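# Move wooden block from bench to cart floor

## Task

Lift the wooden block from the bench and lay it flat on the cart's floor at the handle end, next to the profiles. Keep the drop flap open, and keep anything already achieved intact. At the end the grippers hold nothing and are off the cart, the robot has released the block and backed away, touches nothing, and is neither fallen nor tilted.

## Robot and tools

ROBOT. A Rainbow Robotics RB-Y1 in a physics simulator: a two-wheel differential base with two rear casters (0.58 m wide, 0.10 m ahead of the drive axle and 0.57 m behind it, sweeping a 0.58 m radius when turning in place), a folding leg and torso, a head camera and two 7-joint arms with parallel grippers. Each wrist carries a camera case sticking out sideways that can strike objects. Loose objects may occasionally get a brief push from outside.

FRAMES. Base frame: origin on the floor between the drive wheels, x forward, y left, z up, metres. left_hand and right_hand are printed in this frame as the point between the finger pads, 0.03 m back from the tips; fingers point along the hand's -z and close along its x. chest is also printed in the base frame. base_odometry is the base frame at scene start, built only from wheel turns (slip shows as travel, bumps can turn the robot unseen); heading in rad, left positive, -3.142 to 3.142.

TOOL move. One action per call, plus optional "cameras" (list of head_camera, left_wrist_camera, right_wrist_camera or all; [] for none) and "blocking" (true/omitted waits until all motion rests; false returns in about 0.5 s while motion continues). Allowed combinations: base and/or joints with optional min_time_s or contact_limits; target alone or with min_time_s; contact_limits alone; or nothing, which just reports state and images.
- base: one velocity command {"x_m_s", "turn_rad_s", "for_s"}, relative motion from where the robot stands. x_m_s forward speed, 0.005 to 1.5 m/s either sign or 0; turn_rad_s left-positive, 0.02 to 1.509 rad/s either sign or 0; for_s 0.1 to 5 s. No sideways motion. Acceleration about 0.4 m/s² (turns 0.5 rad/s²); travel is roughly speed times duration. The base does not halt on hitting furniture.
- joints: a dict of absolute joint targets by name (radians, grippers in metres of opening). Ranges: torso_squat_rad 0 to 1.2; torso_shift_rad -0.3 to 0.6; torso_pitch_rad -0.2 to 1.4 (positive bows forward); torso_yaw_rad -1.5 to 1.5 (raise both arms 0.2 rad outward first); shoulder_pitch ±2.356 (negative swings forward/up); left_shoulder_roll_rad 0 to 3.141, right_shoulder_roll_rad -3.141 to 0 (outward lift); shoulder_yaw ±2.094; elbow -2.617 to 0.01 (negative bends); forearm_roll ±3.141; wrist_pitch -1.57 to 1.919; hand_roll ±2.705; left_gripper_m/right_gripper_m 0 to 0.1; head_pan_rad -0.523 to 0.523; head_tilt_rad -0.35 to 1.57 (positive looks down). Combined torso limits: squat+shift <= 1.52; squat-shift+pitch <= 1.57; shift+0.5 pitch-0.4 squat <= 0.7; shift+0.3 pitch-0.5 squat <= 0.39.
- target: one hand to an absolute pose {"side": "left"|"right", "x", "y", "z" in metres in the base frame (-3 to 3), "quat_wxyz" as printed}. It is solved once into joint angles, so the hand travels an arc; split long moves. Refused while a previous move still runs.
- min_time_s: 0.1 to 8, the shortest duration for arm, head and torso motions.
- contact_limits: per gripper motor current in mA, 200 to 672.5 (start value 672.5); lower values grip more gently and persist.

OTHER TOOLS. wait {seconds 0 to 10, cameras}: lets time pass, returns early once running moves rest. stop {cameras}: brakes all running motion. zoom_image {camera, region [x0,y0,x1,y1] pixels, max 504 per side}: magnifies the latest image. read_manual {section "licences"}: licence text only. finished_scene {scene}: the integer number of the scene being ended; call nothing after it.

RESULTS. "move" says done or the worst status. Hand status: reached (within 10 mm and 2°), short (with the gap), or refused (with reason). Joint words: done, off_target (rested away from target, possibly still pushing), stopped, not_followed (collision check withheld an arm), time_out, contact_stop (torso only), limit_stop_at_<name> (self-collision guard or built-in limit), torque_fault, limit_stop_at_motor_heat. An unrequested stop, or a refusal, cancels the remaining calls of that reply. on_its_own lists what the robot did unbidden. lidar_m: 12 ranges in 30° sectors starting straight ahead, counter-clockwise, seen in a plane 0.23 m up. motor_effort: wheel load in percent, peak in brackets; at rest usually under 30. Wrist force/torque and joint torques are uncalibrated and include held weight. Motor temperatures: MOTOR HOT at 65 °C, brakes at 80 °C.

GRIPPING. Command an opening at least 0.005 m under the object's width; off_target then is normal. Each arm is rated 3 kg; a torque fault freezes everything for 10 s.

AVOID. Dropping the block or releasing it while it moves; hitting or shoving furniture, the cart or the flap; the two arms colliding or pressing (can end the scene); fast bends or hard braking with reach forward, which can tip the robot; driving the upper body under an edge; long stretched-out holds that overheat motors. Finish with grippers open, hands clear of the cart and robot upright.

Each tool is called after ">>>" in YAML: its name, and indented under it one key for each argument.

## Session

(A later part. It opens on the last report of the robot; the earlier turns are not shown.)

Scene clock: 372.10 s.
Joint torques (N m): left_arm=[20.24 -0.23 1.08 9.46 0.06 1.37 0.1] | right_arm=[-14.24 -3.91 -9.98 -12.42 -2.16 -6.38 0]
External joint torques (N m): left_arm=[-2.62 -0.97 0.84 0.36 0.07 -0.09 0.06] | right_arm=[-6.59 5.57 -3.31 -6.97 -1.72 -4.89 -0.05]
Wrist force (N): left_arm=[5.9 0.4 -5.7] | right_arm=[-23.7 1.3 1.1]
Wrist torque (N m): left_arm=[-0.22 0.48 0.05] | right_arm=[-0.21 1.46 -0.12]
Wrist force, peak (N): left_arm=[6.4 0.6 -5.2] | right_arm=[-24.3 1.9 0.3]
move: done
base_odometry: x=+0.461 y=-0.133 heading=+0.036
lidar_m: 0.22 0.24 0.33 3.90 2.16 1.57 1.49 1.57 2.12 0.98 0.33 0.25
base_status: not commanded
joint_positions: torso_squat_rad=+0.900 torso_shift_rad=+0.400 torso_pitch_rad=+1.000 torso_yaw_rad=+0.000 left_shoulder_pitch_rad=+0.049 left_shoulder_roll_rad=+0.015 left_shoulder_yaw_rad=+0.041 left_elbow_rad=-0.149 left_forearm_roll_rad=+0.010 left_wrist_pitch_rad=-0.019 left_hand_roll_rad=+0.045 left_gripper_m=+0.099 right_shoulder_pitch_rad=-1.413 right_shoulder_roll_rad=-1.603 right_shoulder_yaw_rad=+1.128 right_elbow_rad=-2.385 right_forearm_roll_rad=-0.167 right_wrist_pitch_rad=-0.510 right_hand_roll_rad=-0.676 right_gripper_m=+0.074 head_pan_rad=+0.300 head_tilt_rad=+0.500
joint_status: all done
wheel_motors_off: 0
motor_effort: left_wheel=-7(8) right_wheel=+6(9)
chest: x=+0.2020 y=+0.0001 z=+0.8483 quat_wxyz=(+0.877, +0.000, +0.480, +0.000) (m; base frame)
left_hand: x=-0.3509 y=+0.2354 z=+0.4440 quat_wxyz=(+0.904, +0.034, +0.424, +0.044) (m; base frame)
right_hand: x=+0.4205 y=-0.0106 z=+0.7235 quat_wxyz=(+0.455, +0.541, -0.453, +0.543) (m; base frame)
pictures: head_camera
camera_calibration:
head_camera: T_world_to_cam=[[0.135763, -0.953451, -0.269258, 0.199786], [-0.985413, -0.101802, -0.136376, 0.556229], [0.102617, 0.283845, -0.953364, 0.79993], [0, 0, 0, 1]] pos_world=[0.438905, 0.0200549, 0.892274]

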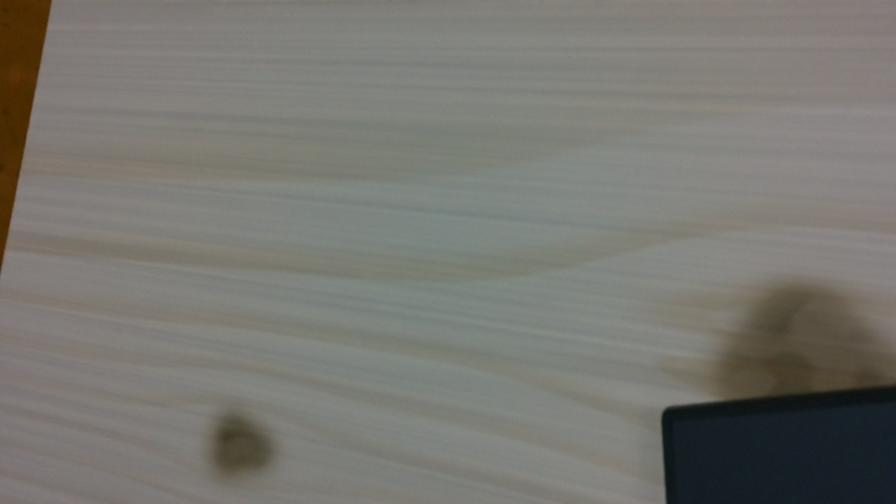

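>>> move:
  target: {"side": "right", "x": 0.437, "y": -0.01, "z": 0.65, "quat_wxyz": [0.453, 0.543, -0.453, 0.543]}
  min_time_s: 1.5
  cameras: []

>>> move:
  joints: {"head_tilt_rad": 0.75, "head_pan_rad": -0.5}
  cameras: ["head_camera"]

>>> move:
  target: {"side": "right", "x": 0.437, "y": -0.01, "z": 0.57, "quat_wxyz": [0.453, 0.543, -0.453, 0.543]}
  min_time_s: 1.5
  cameras: ["head_camera"]

>>> move:
  joints: {"head_tilt_rad": 0.75, "head_pan_rad": 0.0}
  cameras: ["head_camera"]

Scene clock: 377.03 s.
Joint torques (N m): left_arm=[20.48 -0.55 1.09 9.53 -0.1 1.3 0.1] | right_arm=[-11.89 -4.33 -10.34 -13.49 -2.52 -6.58 0.49]
External joint torques (N m): left_arm=[-2.38 -1.29 0.86 0.44 -0.09 -0.16 0.06] | right_arm=[-3.4 5.01 -3.61 -7.67 -2 -5.05 0.44]
Wrist force (N): left_arm=[5.7 0.8 -5.5] | right_arm=[-23.9 1.9 0.4]
Wrist torque (N m): left_arm=[-0.24 0.46 0.06] | right_arm=[-0.24 1.40 -0.30]
Wrist force, peak (N): left_arm=[6.6 0.3 -6.0] | right_arm=[-24.7 1.1 1.0]
move: done
base_odometry: x=+0.461 y=-0.133 heading=+0.036
lidar_m: 0.23 0.24 0.34 3.88 2.15 1.56 1.49 1.57 2.09 0.97 0.35 0.24
base_status: not commanded
joint_positions: torso_squat_rad=+0.900 torso_shift_rad=+0.400 torso_pitch_rad=+1.001 torso_yaw_rad=+0.000 left_shoulder_pitch_rad=+0.049 left_shoulder_roll_rad=+0.015 left_shoulder_yaw_rad=+0.041 left_elbow_rad=-0.149 left_forearm_roll_rad=+0.010 left_wrist_pitch_rad=-0.019 left_hand_roll_rad=+0.045 left_gripper_m=+0.099 right_shoulder_pitch_rad=-1.385 right_shoulder_roll_rad=-1.423 right_shoulder_yaw_rad=+1.215 right_elbow_rad=-2.105 right_forearm_roll_rad=-0.068 right_wrist_pitch_rad=-0.628 right_hand_roll_rad=-0.635 right_gripper_m=+0.074 head_pan_rad=+0.300 head_tilt_rad=+0.500
joint_status: all done
wheel_motors_off: 0
motor_effort: left_wheel=-8(8) right_wheel=+6(9)
chest: x=+0.2020 y=+0.0001 z=+0.8483 quat_wxyz=(+0.877, +0.000, +0.480, +0.000) (m; base frame)
left_hand: x=-0.3509 y=+0.2354 z=+0.4440 quat_wxyz=(+0.904, +0.034, +0.424, +0.044) (m; base frame)
right_hand: x=+0.4367 y=-0.0110 z=+0.6491 quat_wxyz=(+0.457, +0.539, -0.452, +0.544) (m; base frame)
right_hand_status: reached (checked arc, planned for 1.5 s): 1 mm and 0.6 deg off.
pictures: none
No camera images: "cameras" was empty.

Scene clock: 378.23 s.
Joint torques (N m): left_arm=[20.6 -0.01 0.79 9.52 -0.06 1.27 0.11] | right_arm=[-11.53 -4.36 -9.91 -13.52 -2.58 -6.58 0.45]
External joint torques (N m): left_arm=[-2.26 -0.74 0.56 0.42 -0.05 -0.2 0.06] | right_arm=[-3.03 4.98 -3.18 -7.7 -2.06 -5.05 0.4]
Wrist force (N): left_arm=[6.1 0.4 -5.6] | right_arm=[-23.8 1.1 0.8]
Wrist torque (N m): left_arm=[-0.22 0.45 0.06] | right_arm=[-0.20 1.43 -0.32]
Wrist force, peak (N): left_arm=[6.0 0.2 -6.2] | right_arm=[-24.2 2.0 0.4]
move: done
base_odometry: x=+0.461 y=-0.133 heading=+0.036
lidar_m: 0.23 0.23 0.35 3.88 2.17 1.56 1.49 1.57 2.11 0.99 0.32 0.24
base_status: not commanded
joint_positions: torso_squat_rad=+0.900 torso_shift_rad=+0.400 torso_pitch_rad=+1.001 torso_yaw_rad=+0.000 left_shoulder_pitch_rad=+0.049 left_shoulder_roll_rad=+0.015 left_shoulder_yaw_rad=+0.041 left_elbow_rad=-0.149 left_forearm_roll_rad=+0.010 left_wrist_pitch_rad=-0.019 left_hand_roll_rad=+0.045 left_gripper_m=+0.099 right_shoulder_pitch_rad=-1.385 right_shoulder_roll_rad=-1.423 right_shoulder_yaw_rad=+1.215 right_elbow_rad=-2.105 right_forearm_roll_rad=-0.068 right_wrist_pitch_rad=-0.628 right_hand_roll_rad=-0.635 right_gripper_m=+0.074 head_pan_rad=-0.500 head_tilt_rad=+0.750
joint_status: all done
wheel_motors_off: 0
motor_effort: left_wheel=-7(8) right_wheel=+7(10)
chest: x=+0.2020 y=+0.0001 z=+0.8483 quat_wxyz=(+0.877, +0.000, +0.480, +0.000) (m; base frame)
left_hand: x=-0.3509 y=+0.2354 z=+0.4440 quat_wxyz=(+0.904, +0.034, +0.424, +0.044) (m; base frame)
right_hand: x=+0.4367 y=-0.0110 z=+0.6491 quat_wxyz=(+0.457, +0.539, -0.452, +0.544) (m; base frame)
pictures: head_camera
camera_calibration:
head_camera: T_world_to_cam=[[-0.286456, -0.875745, 0.388604, -0.255737], [-0.943226, 0.328948, 0.0460142, 0.369001], [-0.168127, -0.35336, -0.920255, 0.872445], [0, 0, 0, 1]] pos_world=[0.421475, -0.0370549, 0.885273]

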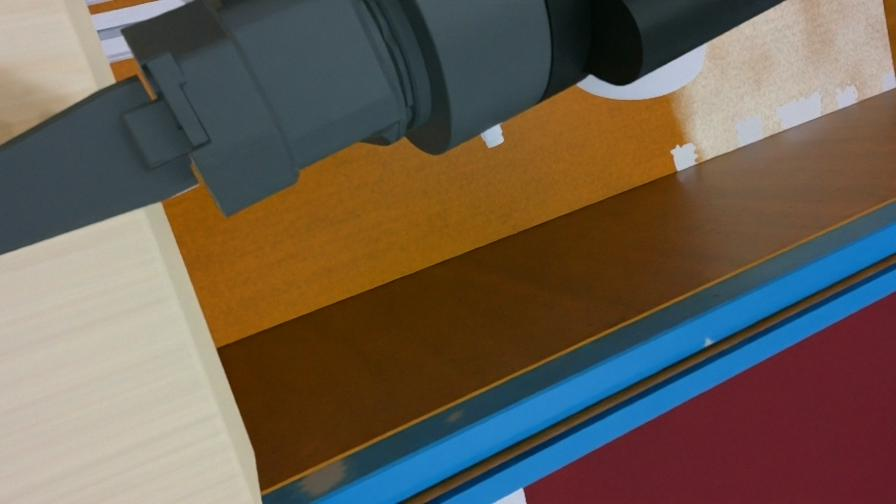

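Scene clock: 380.07 s.
Joint torques (N m): left_arm=[20.33 -0.31 0.7 9.42 -0.11 1.33 -0.04] | right_arm=[-12.05 -3.84 -9.66 -13.77 -2.89 -6.88 0.43]
External joint torques (N m): left_arm=[-2.53 -1.05 0.47 0.32 -0.1 -0.13 -0.08] | right_arm=[-3.31 4.81 -3.56 -8.03 -2.32 -5.26 0.38]
Wrist force (N): left_arm=[5.9 0.1 -5.5] | right_arm=[-23.7 1.9 0.9]
Wrist torque (N m): left_arm=[-0.18 0.52 0.04] | right_arm=[-0.15 1.44 -0.28]
Wrist force, peak (N): left_arm=[6.0 -0.4 -6.7] | right_arm=[-24.9 1.2 0.6]
move: done
base_odometry: x=+0.461 y=-0.133 heading=+0.036
lidar_m: 0.23 0.23 0.34 3.89 2.17 1.57 1.49 1.57 2.11 0.96 0.34 0.25
base_status: not commanded
joint_positions: torso_squat_rad=+0.900 torso_shift_rad=+0.400 torso_pitch_rad=+1.001 torso_yaw_rad=+0.000 left_shoulder_pitch_rad=+0.049 left_shoulder_roll_rad=+0.015 left_shoulder_yaw_rad=+0.041 left_elbow_rad=-0.149 left_forearm_roll_rad=+0.010 left_wrist_pitch_rad=-0.019 left_hand_roll_rad=+0.045 left_gripper_m=+0.099 right_shoulder_pitch_rad=-1.341 right_shoulder_roll_rad=-1.221 right_shoulder_yaw_rad=+1.278 right_elbow_rad=-1.776 right_forearm_roll_rad=-0.013 right_wrist_pitch_rad=-0.781 right_hand_roll_rad=-0.551 right_gripper_m=+0.074 head_pan_rad=-0.500 head_tilt_rad=+0.750
joint_status: all done
wheel_motors_off: 0
motor_effort: left_wheel=-7(8) right_wheel=+8(9)
chest: x=+0.2020 y=+0.0001 z=+0.8483 quat_wxyz=(+0.877, +0.000, +0.480, +0.000) (m; base frame)
left_hand: x=-0.3509 y=+0.2354 z=+0.4440 quat_wxyz=(+0.904, +0.034, +0.424, +0.044) (m; base frame)
right_hand: x=+0.4372 y=-0.0108 z=+0.5686 quat_wxyz=(+0.455, +0.542, -0.452, +0.544) (m; base frame)
right_hand_status: reached (checked arc, planned for 1.5 s): 2 mm and 0.3 deg off.
pictures: head_camera
camera_calibration:
head_camera: T_world_to_cam=[[-0.28645, -0.875736, 0.38863, -0.255762], [-0.943211, 0.328979, 0.0461015, 0.368919], [-0.168224, -0.353355, -0.92024, 0.872472], [0, 0, 0, 1]] pos_world=[0.421476, -0.0370548, 0.885273]

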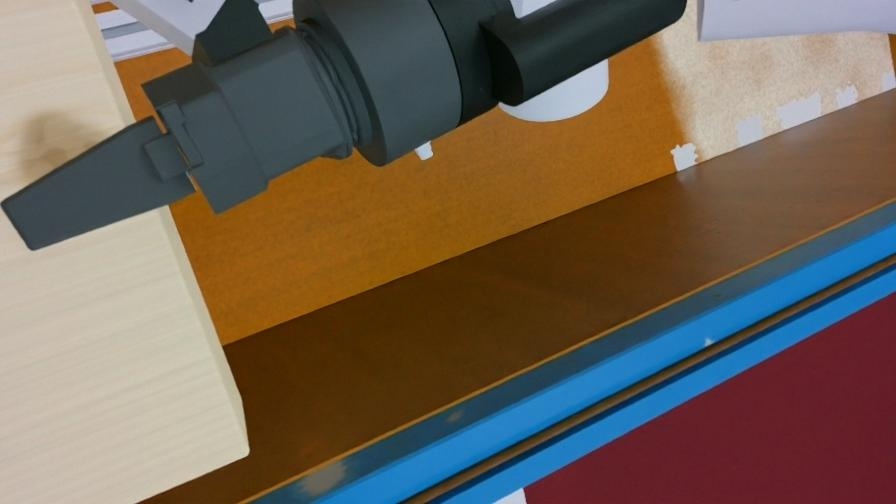

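Scene clock: 381.07 s.
Joint torques (N m): left_arm=[20.65 -0.27 0.94 9.37 -0.07 1.22 -0.01] | right_arm=[-12.07 -3.55 -9.39 -13.66 -2.85 -6.89 0.41]
External joint torques (N m): left_arm=[-2.21 -1.01 0.7 0.28 -0.07 -0.24 -0.05] | right_arm=[-3.33 5.1 -3.29 -7.93 -2.28 -5.27 0.36]
Wrist force (N): left_arm=[5.5 0.7 -5.0] | right_arm=[-23.5 1.3 0.9]
Wrist torque (N m): left_arm=[-0.26 0.44 0.12] | right_arm=[-0.25 1.42 -0.32]
Wrist force, peak (N): left_arm=[6.2 -0.3 -5.9] | right_arm=[-24.4 1.7 1.4]
move: done
base_odometry: x=+0.461 y=-0.133 heading=+0.036
lidar_m: 0.22 0.24 0.33 3.88 2.17 1.57 1.49 1.56 2.11 0.97 0.34 0.24
base_status: not commanded
joint_positions: torso_squat_rad=+0.900 torso_shift_rad=+0.400 torso_pitch_rad=+1.001 torso_yaw_rad=+0.000 left_shoulder_pitch_rad=+0.049 left_shoulder_roll_rad=+0.015 left_shoulder_yaw_rad=+0.041 left_elbow_rad=-0.149 left_forearm_roll_rad=+0.010 left_wrist_pitch_rad=-0.019 left_hand_roll_rad=+0.045 left_gripper_m=+0.099 right_shoulder_pitch_rad=-1.341 right_shoulder_roll_rad=-1.221 right_shoulder_yaw_rad=+1.278 right_elbow_rad=-1.776 right_forearm_roll_rad=-0.013 right_wrist_pitch_rad=-0.781 right_hand_roll_rad=-0.551 right_gripper_m=+0.074 head_pan_rad=+0.000 head_tilt_rad=+0.750
joint_status: all done
wheel_motors_off: 0
motor_effort: left_wheel=-8(8) right_wheel=+10(10)
chest: x=+0.2020 y=+0.0001 z=+0.8483 quat_wxyz=(+0.877, +0.000, +0.480, +0.000) (m; base frame)
left_hand: x=-0.3509 y=+0.2354 z=+0.4440 quat_wxyz=(+0.904, +0.034, +0.424, +0.044) (m; base frame)
right_hand: x=+0.4372 y=-0.0108 z=+0.5686 quat_wxyz=(+0.455, +0.542, -0.452, +0.544) (m; base frame)
pictures: head_camera
camera_calibration:
head_camera: T_world_to_cam=[[-0.0280173, -0.999505, -0.0142989, 0.0232476], [-0.992132, 0.0260589, 0.122453, 0.316022], [-0.122019, 0.0176172, -0.992371, 0.922467], [0, 0, 0, 1]] pos_world=[0.426746, -0.00125032, 0.877064]

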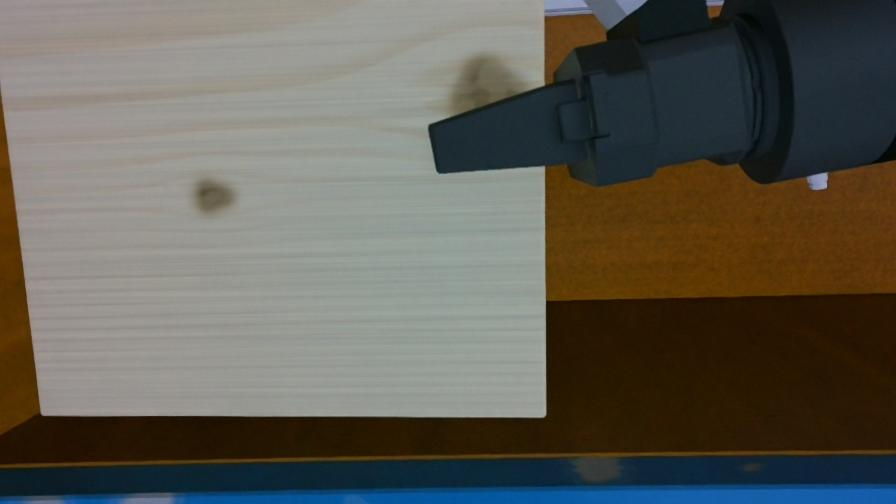

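>>> move:
  target: {"side": "right", "x": 0.430, "y": -0.008, "z": 0.48, "quat_wxyz": [0.453, 0.543, -0.453, 0.543]}
  min_time_s: 1.5
  cameras: []

>>> move:
  target: {"side": "right", "x": 0.429, "y": -0.005, "z": 0.42, "quat_wxyz": [0.4986, 0.5014, -0.4039, 0.5804]}
  min_time_s: 1.5
  cameras: ["head_camera"]

Scene clock: 386.13 s.
Joint torques (N m): left_arm=[20.23 -0.47 1.07 9.35 -0.09 1.34 0] | right_arm=[-11.86 -2.45 -7.84 -12.5 -2.74 -7.27 0.38]
External joint torques (N m): left_arm=[-2.63 -1.2 0.84 0.25 -0.08 -0.12 -0.05] | right_arm=[-3.18 4.66 -3.03 -7.65 -2.16 -5.56 0.33]
Wrist force (N): left_arm=[5.7 0.4 -5.6] | right_arm=[-24.0 2.3 1.1]
Wrist torque (N m): left_arm=[-0.21 0.45 0.04] | right_arm=[-0.19 1.43 -0.29]
Wrist force, peak (N): left_arm=[6.6 0.5 -6.0] | right_arm=[-25.2 0.9 1.3]
move: done
base_odometry: x=+0.461 y=-0.133 heading=+0.036
lidar_m: 0.23 0.23 0.33 3.88 2.18 1.57 1.49 1.56 2.11 0.97 0.34 0.24
base_status: not commanded
joint_positions: torso_squat_rad=+0.900 torso_shift_rad=+0.400 torso_pitch_rad=+1.001 torso_yaw_rad=+0.000 left_shoulder_pitch_rad=+0.049 left_shoulder_roll_rad=+0.015 left_shoulder_yaw_rad=+0.041 left_elbow_rad=-0.149 left_forearm_roll_rad=+0.010 left_wrist_pitch_rad=-0.019 left_hand_roll_rad=+0.045 left_gripper_m=+0.099 right_shoulder_pitch_rad=-1.307 right_shoulder_roll_rad=-0.963 right_shoulder_yaw_rad=+1.326 right_elbow_rad=-1.323 right_forearm_roll_rad=+0.020 right_wrist_pitch_rad=-0.989 right_hand_roll_rad=-0.457 right_gripper_m=+0.074 head_pan_rad=+0.000 head_tilt_rad=+0.750
joint_status: all done
wheel_motors_off: 0
motor_effort: left_wheel=-7(8) right_wheel=+7(9)
chest: x=+0.2020 y=+0.0001 z=+0.8483 quat_wxyz=(+0.877, +0.000, +0.480, +0.000) (m; base frame)
left_hand: x=-0.3509 y=+0.2354 z=+0.4440 quat_wxyz=(+0.904, +0.034, +0.424, +0.044) (m; base frame)
right_hand: x=+0.4299 y=-0.0090 z=+0.4788 quat_wxyz=(+0.456, +0.541, -0.452, +0.544) (m; base frame)
right_hand_status: reached (checked arc, planned for 1.5 s): 2 mm and 0.4 deg off.
pictures: none
No camera images: "cameras" was empty.

Scene clock: 387.97 s.
Joint torques (N m): left_arm=[20.36 -0.27 1.04 9.42 -0.08 1.22 0] | right_arm=[-15.2 -0.58 -6.75 -11.51 -2.33 -6.82 -0.15]
External joint torques (N m): left_arm=[-2.5 -1.01 0.8 0.33 -0.08 -0.24 -0.05] | right_arm=[-6.23 5.78 -2.32 -7.11 -1.76 -5.15 -0.2]
Wrist force (N): left_arm=[6.0 0.3 -5.0] | right_arm=[-23.4 0.9 -3.3]
Wrist torque (N m): left_arm=[-0.18 0.45 0.07] | right_arm=[-0.26 1.39 -0.08]
Wrist force, peak (N): left_arm=[6.3 1.2 -6.1] | right_arm=[-24.3 1.1 -1.5]
move: done
base_odometry: x=+0.461 y=-0.133 heading=+0.036
lidar_m: 0.22 0.24 0.33 3.88 2.15 1.57 1.49 1.56 2.11 0.98 0.35 0.24
base_status: not commanded
joint_positions: torso_squat_rad=+0.900 torso_shift_rad=+0.400 torso_pitch_rad=+1.001 torso_yaw_rad=+0.000 left_shoulder_pitch_rad=+0.049 left_shoulder_roll_rad=+0.015 left_shoulder_yaw_rad=+0.041 left_elbow_rad=-0.149 left_forearm_roll_rad=+0.010 left_wrist_pitch_rad=-0.019 left_hand_roll_rad=+0.045 left_gripper_m=+0.099 right_shoulder_pitch_rad=-1.333 right_shoulder_roll_rad=-0.882 right_shoulder_yaw_rad=+1.379 right_elbow_rad=-1.184 right_forearm_roll_rad=+0.074 right_wrist_pitch_rad=-0.891 right_hand_roll_rad=-0.499 right_gripper_m=+0.074 head_pan_rad=+0.000 head_tilt_rad=+0.750
joint_status: all done
wheel_motors_off: 0
motor_effort: left_wheel=-8(8) right_wheel=+7(9)
chest: x=+0.2020 y=+0.0001 z=+0.8483 quat_wxyz=(+0.877, +0.000, +0.480, +0.000) (m; base frame)
left_hand: x=-0.3509 y=+0.2354 z=+0.4440 quat_wxyz=(+0.904, +0.034, +0.424, +0.044) (m; base frame)
right_hand: x=+0.4287 y=-0.0064 z=+0.4189 quat_wxyz=(+0.500, +0.500, -0.403, +0.581) (m; base frame)
right_hand_status: reached (checked arc, planned for 1.5 s): 2 mm and 0.3 deg off.
pictures: head_camera
camera_calibration:
head_camera: T_world_to_cam=[[-0.0280173, -0.999505, -0.0142989, 0.0232476], [-0.992132, 0.0260589, 0.122453, 0.316022], [-0.122019, 0.0176172, -0.992371, 0.922467], [0, 0, 0, 1]] pos_world=[0.426746, -0.00125032, 0.877064]

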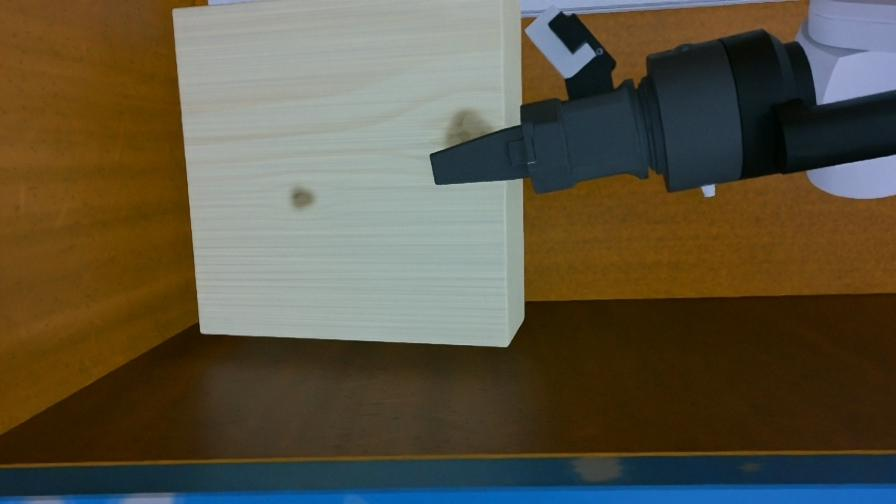

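>>> move:
  target: {"side": "right", "x": 0.430, "y": -0.005, "z": 0.385, "quat_wxyz": [0.4986, 0.5014, -0.4039, 0.5804]}
  min_time_s: 1.0
  cameras: ["head_camera"]

>>> move:
  target: {"side": "right", "x": 0.430, "y": -0.005, "z": 0.372, "quat_wxyz": [0.4986, 0.5014, -0.4039, 0.5804]}
  min_time_s: 1.0
  cameras: ["head_camera"]

Scene clock: 392.57 s.
Joint torques (N m): left_arm=[20.51 -0.44 1.15 9.51 -0.09 1.34 -0.03] | right_arm=[-14.46 -1.16 -5.51 -9.9 -2.74 -6.99 0.37]
External joint torques (N m): left_arm=[-2.35 -1.18 0.92 0.41 -0.08 -0.12 -0.07] | right_arm=[-5.34 4.15 -1.89 -6.47 -2.14 -5.29 0.33]
Wrist force (N): left_arm=[6.0 1.2 -5.6] | right_arm=[-23.5 1.3 -3.0]
Wrist torque (N m): left_arm=[-0.32 0.49 0.04] | right_arm=[-0.24 1.37 -0.29]
Wrist force, peak (N): left_arm=[5.9 1.6 -6.5] | right_arm=[-24.9 0.2 -2.3]
move: done
base_odometry: x=+0.461 y=-0.133 heading=+0.036
lidar_m: 0.22 0.24 0.33 3.87 2.18 1.57 1.49 1.58 2.12 0.98 0.34 0.25
base_status: not commanded
joint_positions: torso_squat_rad=+0.900 torso_shift_rad=+0.400 torso_pitch_rad=+1.001 torso_yaw_rad=+0.000 left_shoulder_pitch_rad=+0.049 left_shoulder_roll_rad=+0.015 left_shoulder_yaw_rad=+0.041 left_elbow_rad=-0.149 left_forearm_roll_rad=+0.010 left_wrist_pitch_rad=-0.019 left_hand_roll_rad=+0.045 left_gripper_m=+0.099 right_shoulder_pitch_rad=-1.333 right_shoulder_roll_rad=-0.735 right_shoulder_yaw_rad=+1.384 right_elbow_rad=-0.897 right_forearm_roll_rad=+0.075 right_wrist_pitch_rad=-1.026 right_hand_roll_rad=-0.464 right_gripper_m=+0.074 head_pan_rad=+0.000 head_tilt_rad=+0.750
joint_status: all done
wheel_motors_off: 0
motor_effort: left_wheel=-7(8) right_wheel=+8(10)
chest: x=+0.2020 y=+0.0001 z=+0.8483 quat_wxyz=(+0.877, +0.000, +0.480, +0.000) (m; base frame)
left_hand: x=-0.3509 y=+0.2354 z=+0.4441 quat_wxyz=(+0.904, +0.034, +0.424, +0.044) (m; base frame)
right_hand: x=+0.4294 y=-0.0063 z=+0.3844 quat_wxyz=(+0.503, +0.497, -0.402, +0.582) (m; base frame)
right_hand_status: reached (checked arc, planned for 1.0 s): 2 mm and 0.7 deg off.
pictures: head_camera
camera_calibration:
head_camera: T_world_to_cam=[[-0.0280173, -0.999505, -0.0142989, 0.0232476], [-0.992132, 0.0260589, 0.122453, 0.316022], [-0.122019, 0.0176172, -0.992371, 0.922467], [0, 0, 0, 1]] pos_world=[0.426746, -0.00125032, 0.877064]

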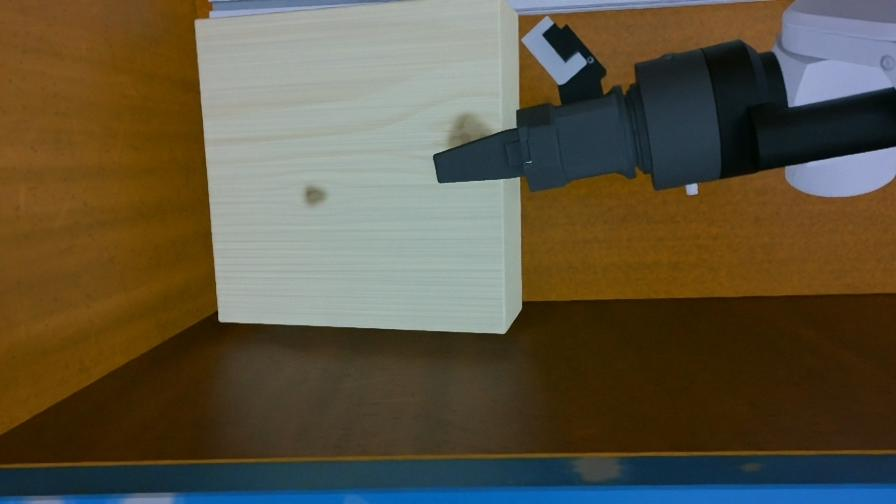

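Scene clock: 393.90 s.
Joint torques (N m): left_arm=[20.44 -0.03 1.1 9.47 -0.07 1.27 0] | right_arm=[-14.66 0.03 -5.6 -8.51 -2.7 -7 0.45]
External joint torques (N m): left_arm=[-2.42 -0.77 0.87 0.37 -0.06 -0.2 -0.05] | right_arm=[-5.41 4.65 -2.51 -5.74 -2.07 -5.28 0.4]
Wrist force (N): left_arm=[6.1 0.7 -4.7] | right_arm=[-23.4 1.3 -2.7]
Wrist torque (N m): left_arm=[-0.25 0.53 0.04] | right_arm=[-0.34 1.37 -0.32]
Wrist force, peak (N): left_arm=[6.5 0.8 -6.1] | right_arm=[-24.8 0.6 -3.2]
move: done
base_odometry: x=+0.461 y=-0.133 heading=+0.036
lidar_m: 0.23 0.24 0.34 3.89 2.17 1.55 1.48 1.57 2.11 0.98 0.35 0.24
base_status: not commanded
joint_positions: torso_squat_rad=+0.900 torso_shift_rad=+0.400 torso_pitch_rad=+1.001 torso_yaw_rad=+0.000 left_shoulder_pitch_rad=+0.049 left_shoulder_roll_rad=+0.015 left_shoulder_yaw_rad=+0.041 left_elbow_rad=-0.149 left_forearm_roll_rad=+0.010 left_wrist_pitch_rad=-0.019 left_hand_roll_rad=+0.045 left_gripper_m=+0.099 right_shoulder_pitch_rad=-1.339 right_shoulder_roll_rad=-0.646 right_shoulder_yaw_rad=+1.385 right_elbow_rad=-0.716 right_forearm_roll_rad=+0.076 right_wrist_pitch_rad=-1.123 right_hand_roll_rad=-0.448 right_gripper_m=+0.074 head_pan_rad=+0.000 head_tilt_rad=+0.750
joint_status: all done
wheel_motors_off: 0
motor_effort: left_wheel=-9(9) right_wheel=+9(10)
chest: x=+0.2020 y=+0.0001 z=+0.8483 quat_wxyz=(+0.877, +0.000, +0.480, +0.000) (m; base frame)
left_hand: x=-0.3509 y=+0.2354 z=+0.4441 quat_wxyz=(+0.904, +0.034, +0.424, +0.044) (m; base frame)
right_hand: x=+0.4296 y=-0.0063 z=+0.3711 quat_wxyz=(+0.501, +0.499, -0.402, +0.581) (m; base frame)
right_hand_status: reached (checked arc, planned for 1.0 s): 2 mm and 0.4 deg off.
pictures: head_camera
camera_calibration:
head_camera: T_world_to_cam=[[-0.028031, -0.999503, -0.0143978, 0.0233385], [-0.992132, 0.0260603, 0.122455, 0.316032], [-0.122019, 0.0177171, -0.99237, 0.922366], [0, 0, 0, 1]] pos_world=[0.426746, -0.00125057, 0.876964]

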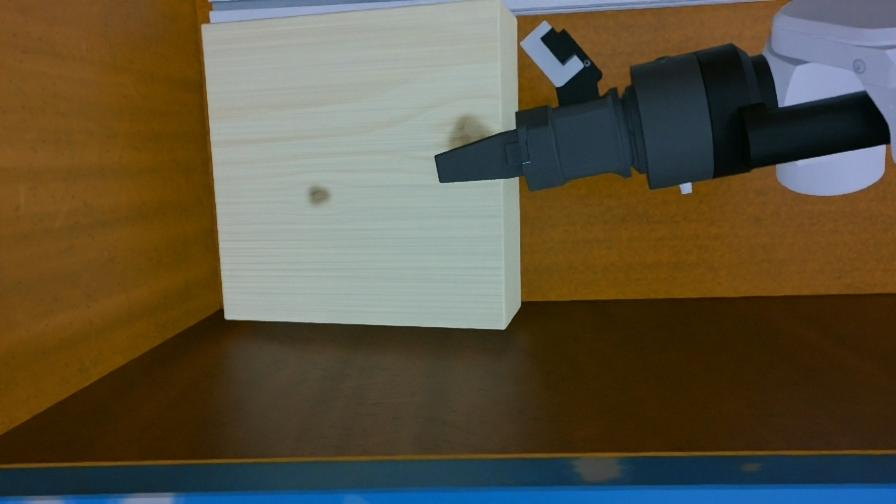

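>>> move:
  target: {"side": "right", "x": 0.430, "y": -0.005, "z": 0.360, "quat_wxyz": [0.4986, 0.5014, -0.4039, 0.5804]}
  min_time_s: 1.0
  cameras: []

>>> move:
  target: {"side": "right", "x": 0.430, "y": -0.005, "z": 0.350, "quat_wxyz": [0.4986, 0.5014, -0.4039, 0.5804]}
  min_time_s: 1.0
  cameras: ["head_camera"]

Scene clock: 397.03 s.
Joint torques (N m): left_arm=[20.5 -0.06 1.18 9.3 -0.15 1.29 0.07] | right_arm=[-10.85 -0.72 -3.01 -2.18 0.02 -2.01 -0.06]
External joint torques (N m): left_arm=[-2.35 -0.8 0.95 0.21 -0.15 -0.17 0.03] | right_arm=[-1.46 3.09 -0.52 -0.14 0.68 -0.28 -0.11]
Wrist force (N): left_arm=[5.6 0.6 -5.2] | right_arm=[-9.5 -1.4 1.6]
Wrist torque (N m): left_arm=[-0.21 0.42 0.06] | right_arm=[-0.49 -1.07 -0.26]
Wrist force, peak (N): left_arm=[6.2 0.0 -6.1] | right_arm=[-24.4 0.6 -2.3]
move: done
base_odometry: x=+0.461 y=-0.133 heading=+0.036
lidar_m: 0.22 0.24 0.33 3.88 2.18 1.57 1.49 1.56 2.12 0.96 0.35 0.25
base_status: not commanded
joint_positions: torso_squat_rad=+0.900 torso_shift_rad=+0.400 torso_pitch_rad=+1.000 torso_yaw_rad=+0.000 left_shoulder_pitch_rad=+0.049 left_shoulder_roll_rad=+0.015 left_shoulder_yaw_rad=+0.041 left_elbow_rad=-0.149 left_forearm_roll_rad=+0.010 left_wrist_pitch_rad=-0.019 left_hand_roll_rad=+0.045 left_gripper_m=+0.099 right_shoulder_pitch_rad=-1.349 right_shoulder_roll_rad=-0.549 right_shoulder_yaw_rad=+1.385 right_elbow_rad=-0.519 right_forearm_roll_rad=+0.076 right_wrist_pitch_rad=-1.221 right_hand_roll_rad=-0.433 right_gripper_m=+0.074 head_pan_rad=+0.000 head_tilt_rad=+0.750
joint_status: all done
wheel_motors_off: 0
motor_effort: left_wheel=-10(10) right_wheel=+9(11)
chest: x=+0.2018 y=+0.0000 z=+0.8485 quat_wxyz=(+0.878, +0.000, +0.479, +0.000) (m; base frame)
left_hand: x=-0.3508 y=+0.2354 z=+0.4439 quat_wxyz=(+0.904, +0.034, +0.424, +0.044) (m; base frame)
right_hand: x=+0.4299 y=-0.0055 z=+0.3606 quat_wxyz=(+0.501, +0.499, -0.403, +0.581) (m; base frame)
right_hand_status: reached (checked arc, planned for 1.0 s): 1 mm and 0.4 deg off.
pictures: none
No camera images: "cameras" was empty.

Scene clock: 398.37 s.
Joint torques (N m): left_arm=[20.28 -0.26 0.95 9.35 -0.05 1.33 0.01] | right_arm=[-10.94 -0.5 -2.34 -0.76 0.04 -1.75 -0.1]
External joint torques (N m): left_arm=[-2.58 -1 0.72 0.26 -0.04 -0.13 -0.03] | right_arm=[-1.43 2.25 -0.65 0.31 0.71 -0.01 -0.15]
Wrist force (N): left_arm=[5.4 0.1 -5.3] | right_arm=[-9.9 -0.5 1.3]
Wrist torque (N m): left_arm=[-0.18 0.43 0.04] | right_arm=[-0.35 -1.27 -0.41]
Wrist force, peak (N): left_arm=[6.5 0.4 -6.0] | right_arm=[-23.1 1.0 -3.7]
move: done
base_odometry: x=+0.461 y=-0.133 heading=+0.036
lidar_m: 0.23 0.23 0.32 3.89 2.17 1.56 1.49 1.57 2.11 0.96 0.34 0.25
base_status: not commanded
joint_positions: torso_squat_rad=+0.900 torso_shift_rad=+0.400 torso_pitch_rad=+1.000 torso_yaw_rad=+0.000 left_shoulder_pitch_rad=+0.049 left_shoulder_roll_rad=+0.015 left_shoulder_yaw_rad=+0.041 left_elbow_rad=-0.149 left_forearm_roll_rad=+0.010 left_wrist_pitch_rad=-0.019 left_hand_roll_rad=+0.045 left_gripper_m=+0.099 right_shoulder_pitch_rad=-1.365 right_shoulder_roll_rad=-0.426 right_shoulder_yaw_rad=+1.386 right_elbow_rad=-0.267 right_forearm_roll_rad=+0.076 right_wrist_pitch_rad=-1.331 right_hand_roll_rad=-0.416 right_gripper_m=+0.076 head_pan_rad=+0.000 head_tilt_rad=+0.750
joint_status: all done
wheel_motors_off: 0
motor_effort: left_wheel=-9(10) right_wheel=+10(12)
chest: x=+0.2018 y=+0.0000 z=+0.8485 quat_wxyz=(+0.878, +0.000, +0.479, +0.000) (m; base frame)
left_hand: x=-0.3509 y=+0.2354 z=+0.4440 quat_wxyz=(+0.904, +0.034, +0.424, +0.044) (m; base frame)
right_hand: x=+0.4297 y=-0.0053 z=+0.3503 quat_wxyz=(+0.506, +0.493, -0.401, +0.584) (m; base frame)
right_hand_status: reached (checked arc, as near as the solve gets, planned for 1.0 s): 1 mm and 1.4 deg off.
pictures: head_camera
camera_calibration:
head_camera: T_world_to_cam=[[-0.0281482, -0.999497, -0.0146016, 0.0234658], [-0.992201, 0.0261623, 0.121873, 0.316337], [-0.12143, 0.0179182, -0.992438, 0.922448], [0, 0, 0, 1]] pos_world=[0.426544, -0.00135077, 0.877263]

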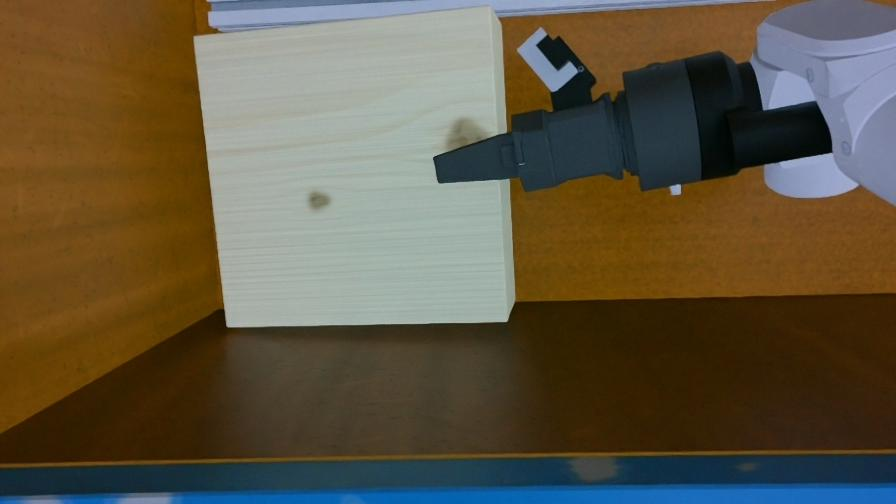

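>>> move:
  joints: {"right_gripper_m": 0.09}
  cameras: ["head_camera"]

>>> move:
  target: {"side": "right", "x": 0.438, "y": -0.045, "z": 0.352, "quat_wxyz": [0.506, 0.493, -0.401, 0.584]}
  min_time_s: 1.0
  cameras: ["head_camera"]

Scene clock: 401.93 s.
Joint torques (N m): left_arm=[20.34 -0.27 1.09 9.4 -0.17 1.32 -0.01] | right_arm=[-11.12 -1.45 -2.24 -1.21 -1 -3.26 0.01]
External joint torques (N m): left_arm=[-2.51 -1.01 0.85 0.3 -0.16 -0.14 -0.05] | right_arm=[-1.61 1.3 -0.56 -0.15 -0.32 -1.53 -0.04]
Wrist force (N): left_arm=[5.4 0.4 -5.0] | right_arm=[-13.2 -0.3 -3.8]
Wrist torque (N m): left_arm=[-0.17 0.44 0.08] | right_arm=[-0.23 -0.51 -0.02]
Wrist force, peak (N): left_arm=[5.6 1.2 -6.6] | right_arm=[-14.4 -0.3 -4.8]
move: done
base_odometry: x=+0.461 y=-0.133 heading=+0.036
lidar_m: 0.23 0.23 0.34 3.88 2.18 1.57 1.49 1.56 2.11 0.97 0.35 0.24
base_status: not commanded
joint_positions: torso_squat_rad=+0.900 torso_shift_rad=+0.400 torso_pitch_rad=+1.000 torso_yaw_rad=+0.000 left_shoulder_pitch_rad=+0.049 left_shoulder_roll_rad=+0.015 left_shoulder_yaw_rad=+0.041 left_elbow_rad=-0.149 left_forearm_roll_rad=+0.010 left_wrist_pitch_rad=-0.019 left_hand_roll_rad=+0.045 left_gripper_m=+0.099 right_shoulder_pitch_rad=-1.365 right_shoulder_roll_rad=-0.425 right_shoulder_yaw_rad=+1.386 right_elbow_rad=-0.267 right_forearm_roll_rad=+0.077 right_wrist_pitch_rad=-1.331 right_hand_roll_rad=-0.416 right_gripper_m=+0.090 head_pan_rad=+0.000 head_tilt_rad=+0.750
joint_status: all done
wheel_motors_off: 0
motor_effort: left_wheel=-8(9) right_wheel=+10(11)
chest: x=+0.2019 y=+0.0000 z=+0.8484 quat_wxyz=(+0.878, +0.000, +0.479, +0.000) (m; base frame)
left_hand: x=-0.3509 y=+0.2354 z=+0.4440 quat_wxyz=(+0.904, +0.034, +0.424, +0.044) (m; base frame)
right_hand: x=+0.4296 y=-0.0051 z=+0.3502 quat_wxyz=(+0.506, +0.493, -0.401, +0.584) (m; base frame)
pictures: head_camera
camera_calibration:
head_camera: T_world_to_cam=[[-0.0280378, -0.999502, -0.0145099, 0.0233411], [-0.99218, 0.0260604, 0.122064, 0.316261], [-0.121625, 0.0178189, -0.992416, 0.922525], [0, 0, 0, 1]] pos_world=[0.426644, -0.00135082, 0.877263]

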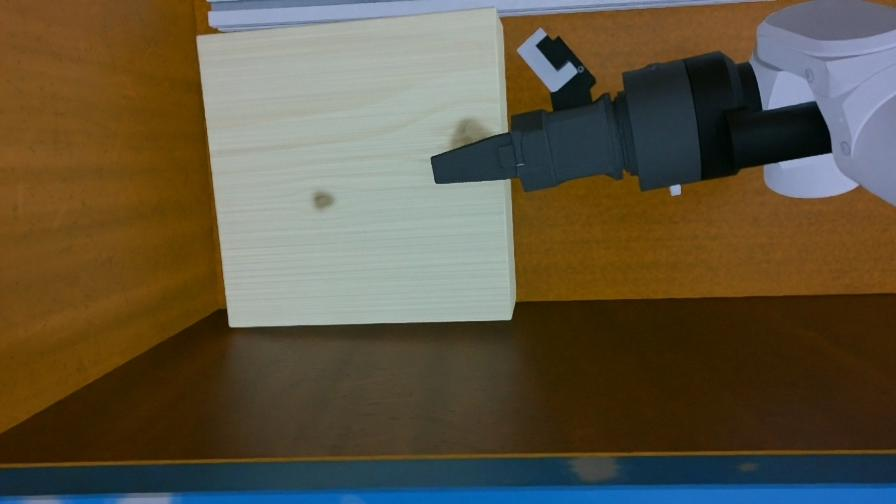

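Scene clock: 403.27 s.
Joint torques (N m): left_arm=[20.32 -0.11 0.93 9.4 -0.13 1.32 0] | right_arm=[-8.85 -5.87 -4.55 -0.68 -1.73 -3.88 0.28]
External joint torques (N m): left_arm=[-2.53 -0.85 0.7 0.31 -0.12 -0.14 -0.05] | right_arm=[0.41 -1.31 -2.83 -0.2 -1.03 -2.14 0.23]
Wrist force (N): left_arm=[5.9 0.4 -6.1] | right_arm=[-14.1 -0.2 -4.1]
Wrist torque (N m): left_arm=[-0.23 0.47 0.05] | right_arm=[-0.16 -0.26 -0.07]
Wrist force, peak (N): left_arm=[6.1 0.3 -5.9] | right_arm=[-14.2 0.0 -5.2]
move: done
base_odometry: x=+0.461 y=-0.133 heading=+0.036
lidar_m: 0.22 0.24 0.34 3.88 2.18 1.56 1.49 1.56 2.12 0.97 0.34 0.24
base_status: not commanded
joint_positions: torso_squat_rad=+0.900 torso_shift_rad=+0.400 torso_pitch_rad=+1.000 torso_yaw_rad=+0.000 left_shoulder_pitch_rad=+0.049 left_shoulder_roll_rad=+0.015 left_shoulder_yaw_rad=+0.041 left_elbow_rad=-0.149 left_forearm_roll_rad=+0.010 left_wrist_pitch_rad=-0.019 left_hand_roll_rad=+0.045 left_gripper_m=+0.099 right_shoulder_pitch_rad=-1.354 right_shoulder_roll_rad=-0.499 right_shoulder_yaw_rad=+1.385 right_elbow_rad=-0.267 right_forearm_roll_rad=+0.076 right_wrist_pitch_rad=-1.392 right_hand_roll_rad=-0.415 right_gripper_m=+0.090 head_pan_rad=+0.000 head_tilt_rad=+0.750
joint_status: all done
wheel_motors_off: 0
motor_effort: left_wheel=-8(9) right_wheel=+10(11)
chest: x=+0.2019 y=+0.0000 z=+0.8484 quat_wxyz=(+0.878, +0.000, +0.479, +0.000) (m; base frame)
left_hand: x=-0.3509 y=+0.2354 z=+0.4440 quat_wxyz=(+0.904, +0.034, +0.424, +0.044) (m; base frame)
right_hand: x=+0.4376 y=-0.0448 z=+0.3523 quat_wxyz=(+0.510, +0.488, -0.399, +0.586) (m; base frame)
right_hand_status: reached (checked arc, planned for 1.0 s): 1 mm and 0.8 deg off.
pictures: head_camera
camera_calibration:
head_camera: T_world_to_cam=[[-0.0280378, -0.999502, -0.0145099, 0.023441], [-0.99218, 0.0260604, 0.122064, 0.316258], [-0.121625, 0.0178189, -0.992416, 0.922523], [0, 0, 0, 1]] pos_world=[0.426644, -0.00125082, 0.877263]

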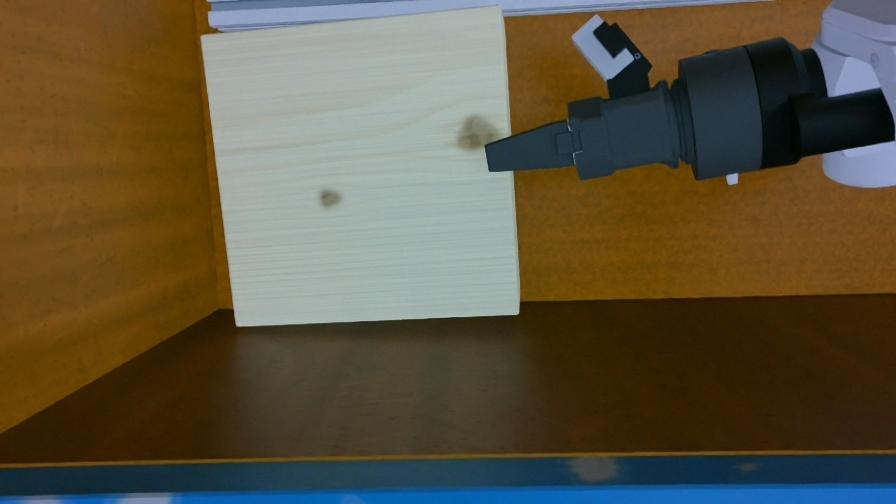

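>>> move:
  target: {"side": "right", "x": 0.447, "y": -0.095, "z": 0.355, "quat_wxyz": [0.506, 0.493, -0.401, 0.584]}
  min_time_s: 1.0
  cameras: ["head_camera"]

>>> move:
  target: {"side": "right", "x": 0.44, "y": -0.11, "z": 0.48, "quat_wxyz": [0.506, 0.493, -0.401, 0.584]}
  min_time_s: 1.5
  cameras: ["head_camera"]

>>> zoom_image:
  camera: "head_camera"
  region: [150, 0, 650, 400]

Scene clock: 406.07 s.
Joint torques (N m): left_arm=[20.24 0.1 1.13 9.45 -0.13 1.18 0] | right_arm=[-7.19 -7.49 -3.89 0.18 -1.08 -1.97 0.42]
External joint torques (N m): left_arm=[-2.62 -0.64 0.89 0.36 -0.12 -0.29 -0.04] | right_arm=[1.66 -0.67 -2.14 -0.07 -0.36 -0.25 0.37]
Wrist force (N): left_arm=[5.7 -0.4 -5.5] | right_arm=[-5.5 0.6 0.7]
Wrist torque (N m): left_arm=[-0.11 0.41 0.05] | right_arm=[-0.14 -0.21 -0.12]
Wrist force, peak (N): left_arm=[6.0 0.2 -6.2] | right_arm=[-14.3 0.0 -4.4]
move: short
base_odometry: x=+0.461 y=-0.133 heading=+0.036
lidar_m: 0.22 0.23 0.34 3.90 2.16 1.57 1.49 1.55 2.11 0.97 0.34 0.25
base_status: not commanded
joint_positions: torso_squat_rad=+0.900 torso_shift_rad=+0.400 torso_pitch_rad=+1.000 torso_yaw_rad=+0.000 left_shoulder_pitch_rad=+0.049 left_shoulder_roll_rad=+0.015 left_shoulder_yaw_rad=+0.041 left_elbow_rad=-0.149 left_forearm_roll_rad=+0.010 left_wrist_pitch_rad=-0.019 left_hand_roll_rad=+0.045 left_gripper_m=+0.099 right_shoulder_pitch_rad=-1.340 right_shoulder_roll_rad=-0.592 right_shoulder_yaw_rad=+1.383 right_elbow_rad=-0.267 right_forearm_roll_rad=+0.073 right_wrist_pitch_rad=-1.454 right_hand_roll_rad=-0.410 right_gripper_m=+0.090 head_pan_rad=+0.000 head_tilt_rad=+0.750
joint_status: all done
wheel_motors_off: 0
motor_effort: left_wheel=-9(9) right_wheel=+8(10)
chest: x=+0.2019 y=+0.0000 z=+0.8484 quat_wxyz=(+0.878, +0.000, +0.479, +0.000) (m; base frame)
left_hand: x=-0.3509 y=+0.2354 z=+0.4440 quat_wxyz=(+0.904, +0.034, +0.424, +0.044) (m; base frame)
right_hand: x=+0.4467 y=-0.0947 z=+0.3556 quat_wxyz=(+0.518, +0.476, -0.395, +0.591) (m; base frame)
right_hand_status: short (checked arc, as near as the solve gets, planned for 1.0 s): 1 mm and 2.6 deg off. The place is met; only the turn is off.
pictures: head_camera
camera_calibration:
head_camera: T_world_to_cam=[[-0.0280378, -0.999502, -0.0145099, 0.023441], [-0.99218, 0.0260604, 0.122064, 0.316258], [-0.121625, 0.0178189, -0.992416, 0.922523], [0, 0, 0, 1]] pos_world=[0.426644, -0.00125082, 0.877263]

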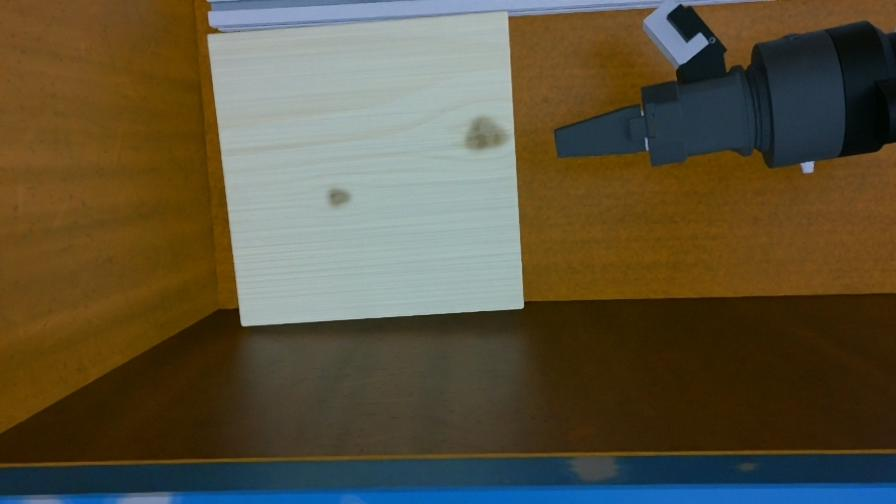

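Scene clock: 407.90 s.
Joint torques (N m): left_arm=[20.48 -0.11 0.96 9.48 -0.14 1.39 0.05] | right_arm=[-6.32 -11.42 -6.55 -4.18 -0.9 -1.83 -0.13]
External joint torques (N m): left_arm=[-2.37 -0.85 0.72 0.38 -0.14 -0.07 0.01] | right_arm=[1.12 0.32 -1.55 -0.73 -0.27 -0.16 -0.18]
Wrist force (N): left_arm=[6.1 0.7 -5.0] | right_arm=[-5.9 1.0 0.5]
Wrist torque (N m): left_arm=[-0.29 0.47 0.09] | right_arm=[-0.17 -0.26 0.07]
Wrist force, peak (N): left_arm=[6.0 0.3 -6.1] | right_arm=[-6.4 1.2 0.5]
move: done
base_odometry: x=+0.461 y=-0.133 heading=+0.036
lidar_m: 0.22 0.23 0.32 3.88 2.16 1.57 1.49 1.57 2.11 0.98 0.34 0.24
base_status: not commanded
joint_positions: torso_squat_rad=+0.900 torso_shift_rad=+0.400 torso_pitch_rad=+1.000 torso_yaw_rad=+0.000 left_shoulder_pitch_rad=+0.049 left_shoulder_roll_rad=+0.015 left_shoulder_yaw_rad=+0.041 left_elbow_rad=-0.149 left_forearm_roll_rad=+0.010 left_wrist_pitch_rad=-0.019 left_hand_roll_rad=+0.045 left_gripper_m=+0.099 right_shoulder_pitch_rad=-1.287 right_shoulder_roll_rad=-1.266 right_shoulder_yaw_rad=+1.350 right_elbow_rad=-1.460 right_forearm_roll_rad=+0.034 right_wrist_pitch_rad=-0.981 right_hand_roll_rad=-0.504 right_gripper_m=+0.090 head_pan_rad=+0.000 head_tilt_rad=+0.750
joint_status: all done
wheel_motors_off: 0
motor_effort: left_wheel=-8(9) right_wheel=+6(12)
chest: x=+0.2019 y=+0.0000 z=+0.8484 quat_wxyz=(+0.878, +0.000, +0.479, +0.000) (m; base frame)
left_hand: x=-0.3509 y=+0.2354 z=+0.4440 quat_wxyz=(+0.904, +0.034, +0.424, +0.044) (m; base frame)
right_hand: x=+0.4400 y=-0.1101 z=+0.4800 quat_wxyz=(+0.505, +0.493, -0.401, +0.584) (m; base frame)
right_hand_status: reached (checked arc, planned for 1.5 s): 0 mm and 0.0 deg off.
pictures: head_camera
camera_calibration:
head_camera: T_world_to_cam=[[-0.0280378, -0.999502, -0.0145099, 0.023441], [-0.99218, 0.0260604, 0.122064, 0.316258], [-0.121625, 0.0178189, -0.992416, 0.922523], [0, 0, 0, 1]] pos_world=[0.426644, -0.00125082, 0.877263]

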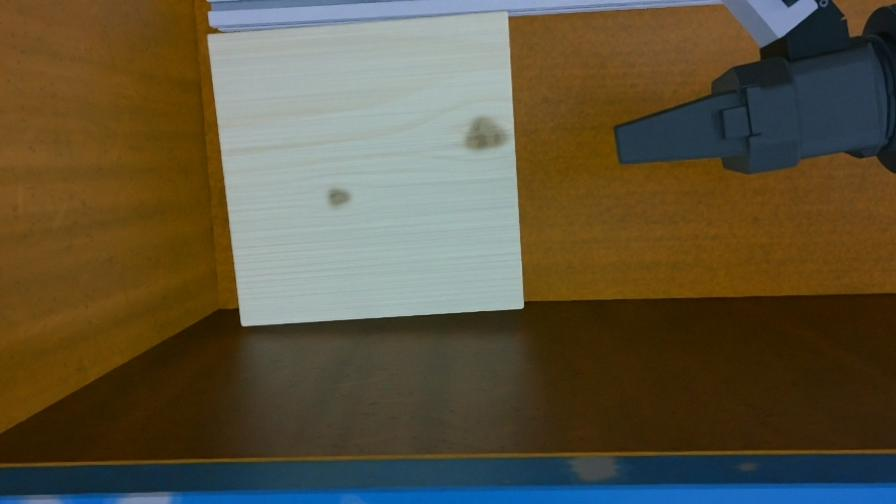

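Scaled by 1.008 from the camera's 896x504 image, which has a finer 1280x720 frame.

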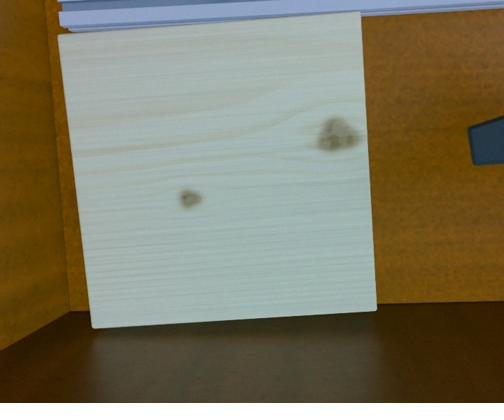

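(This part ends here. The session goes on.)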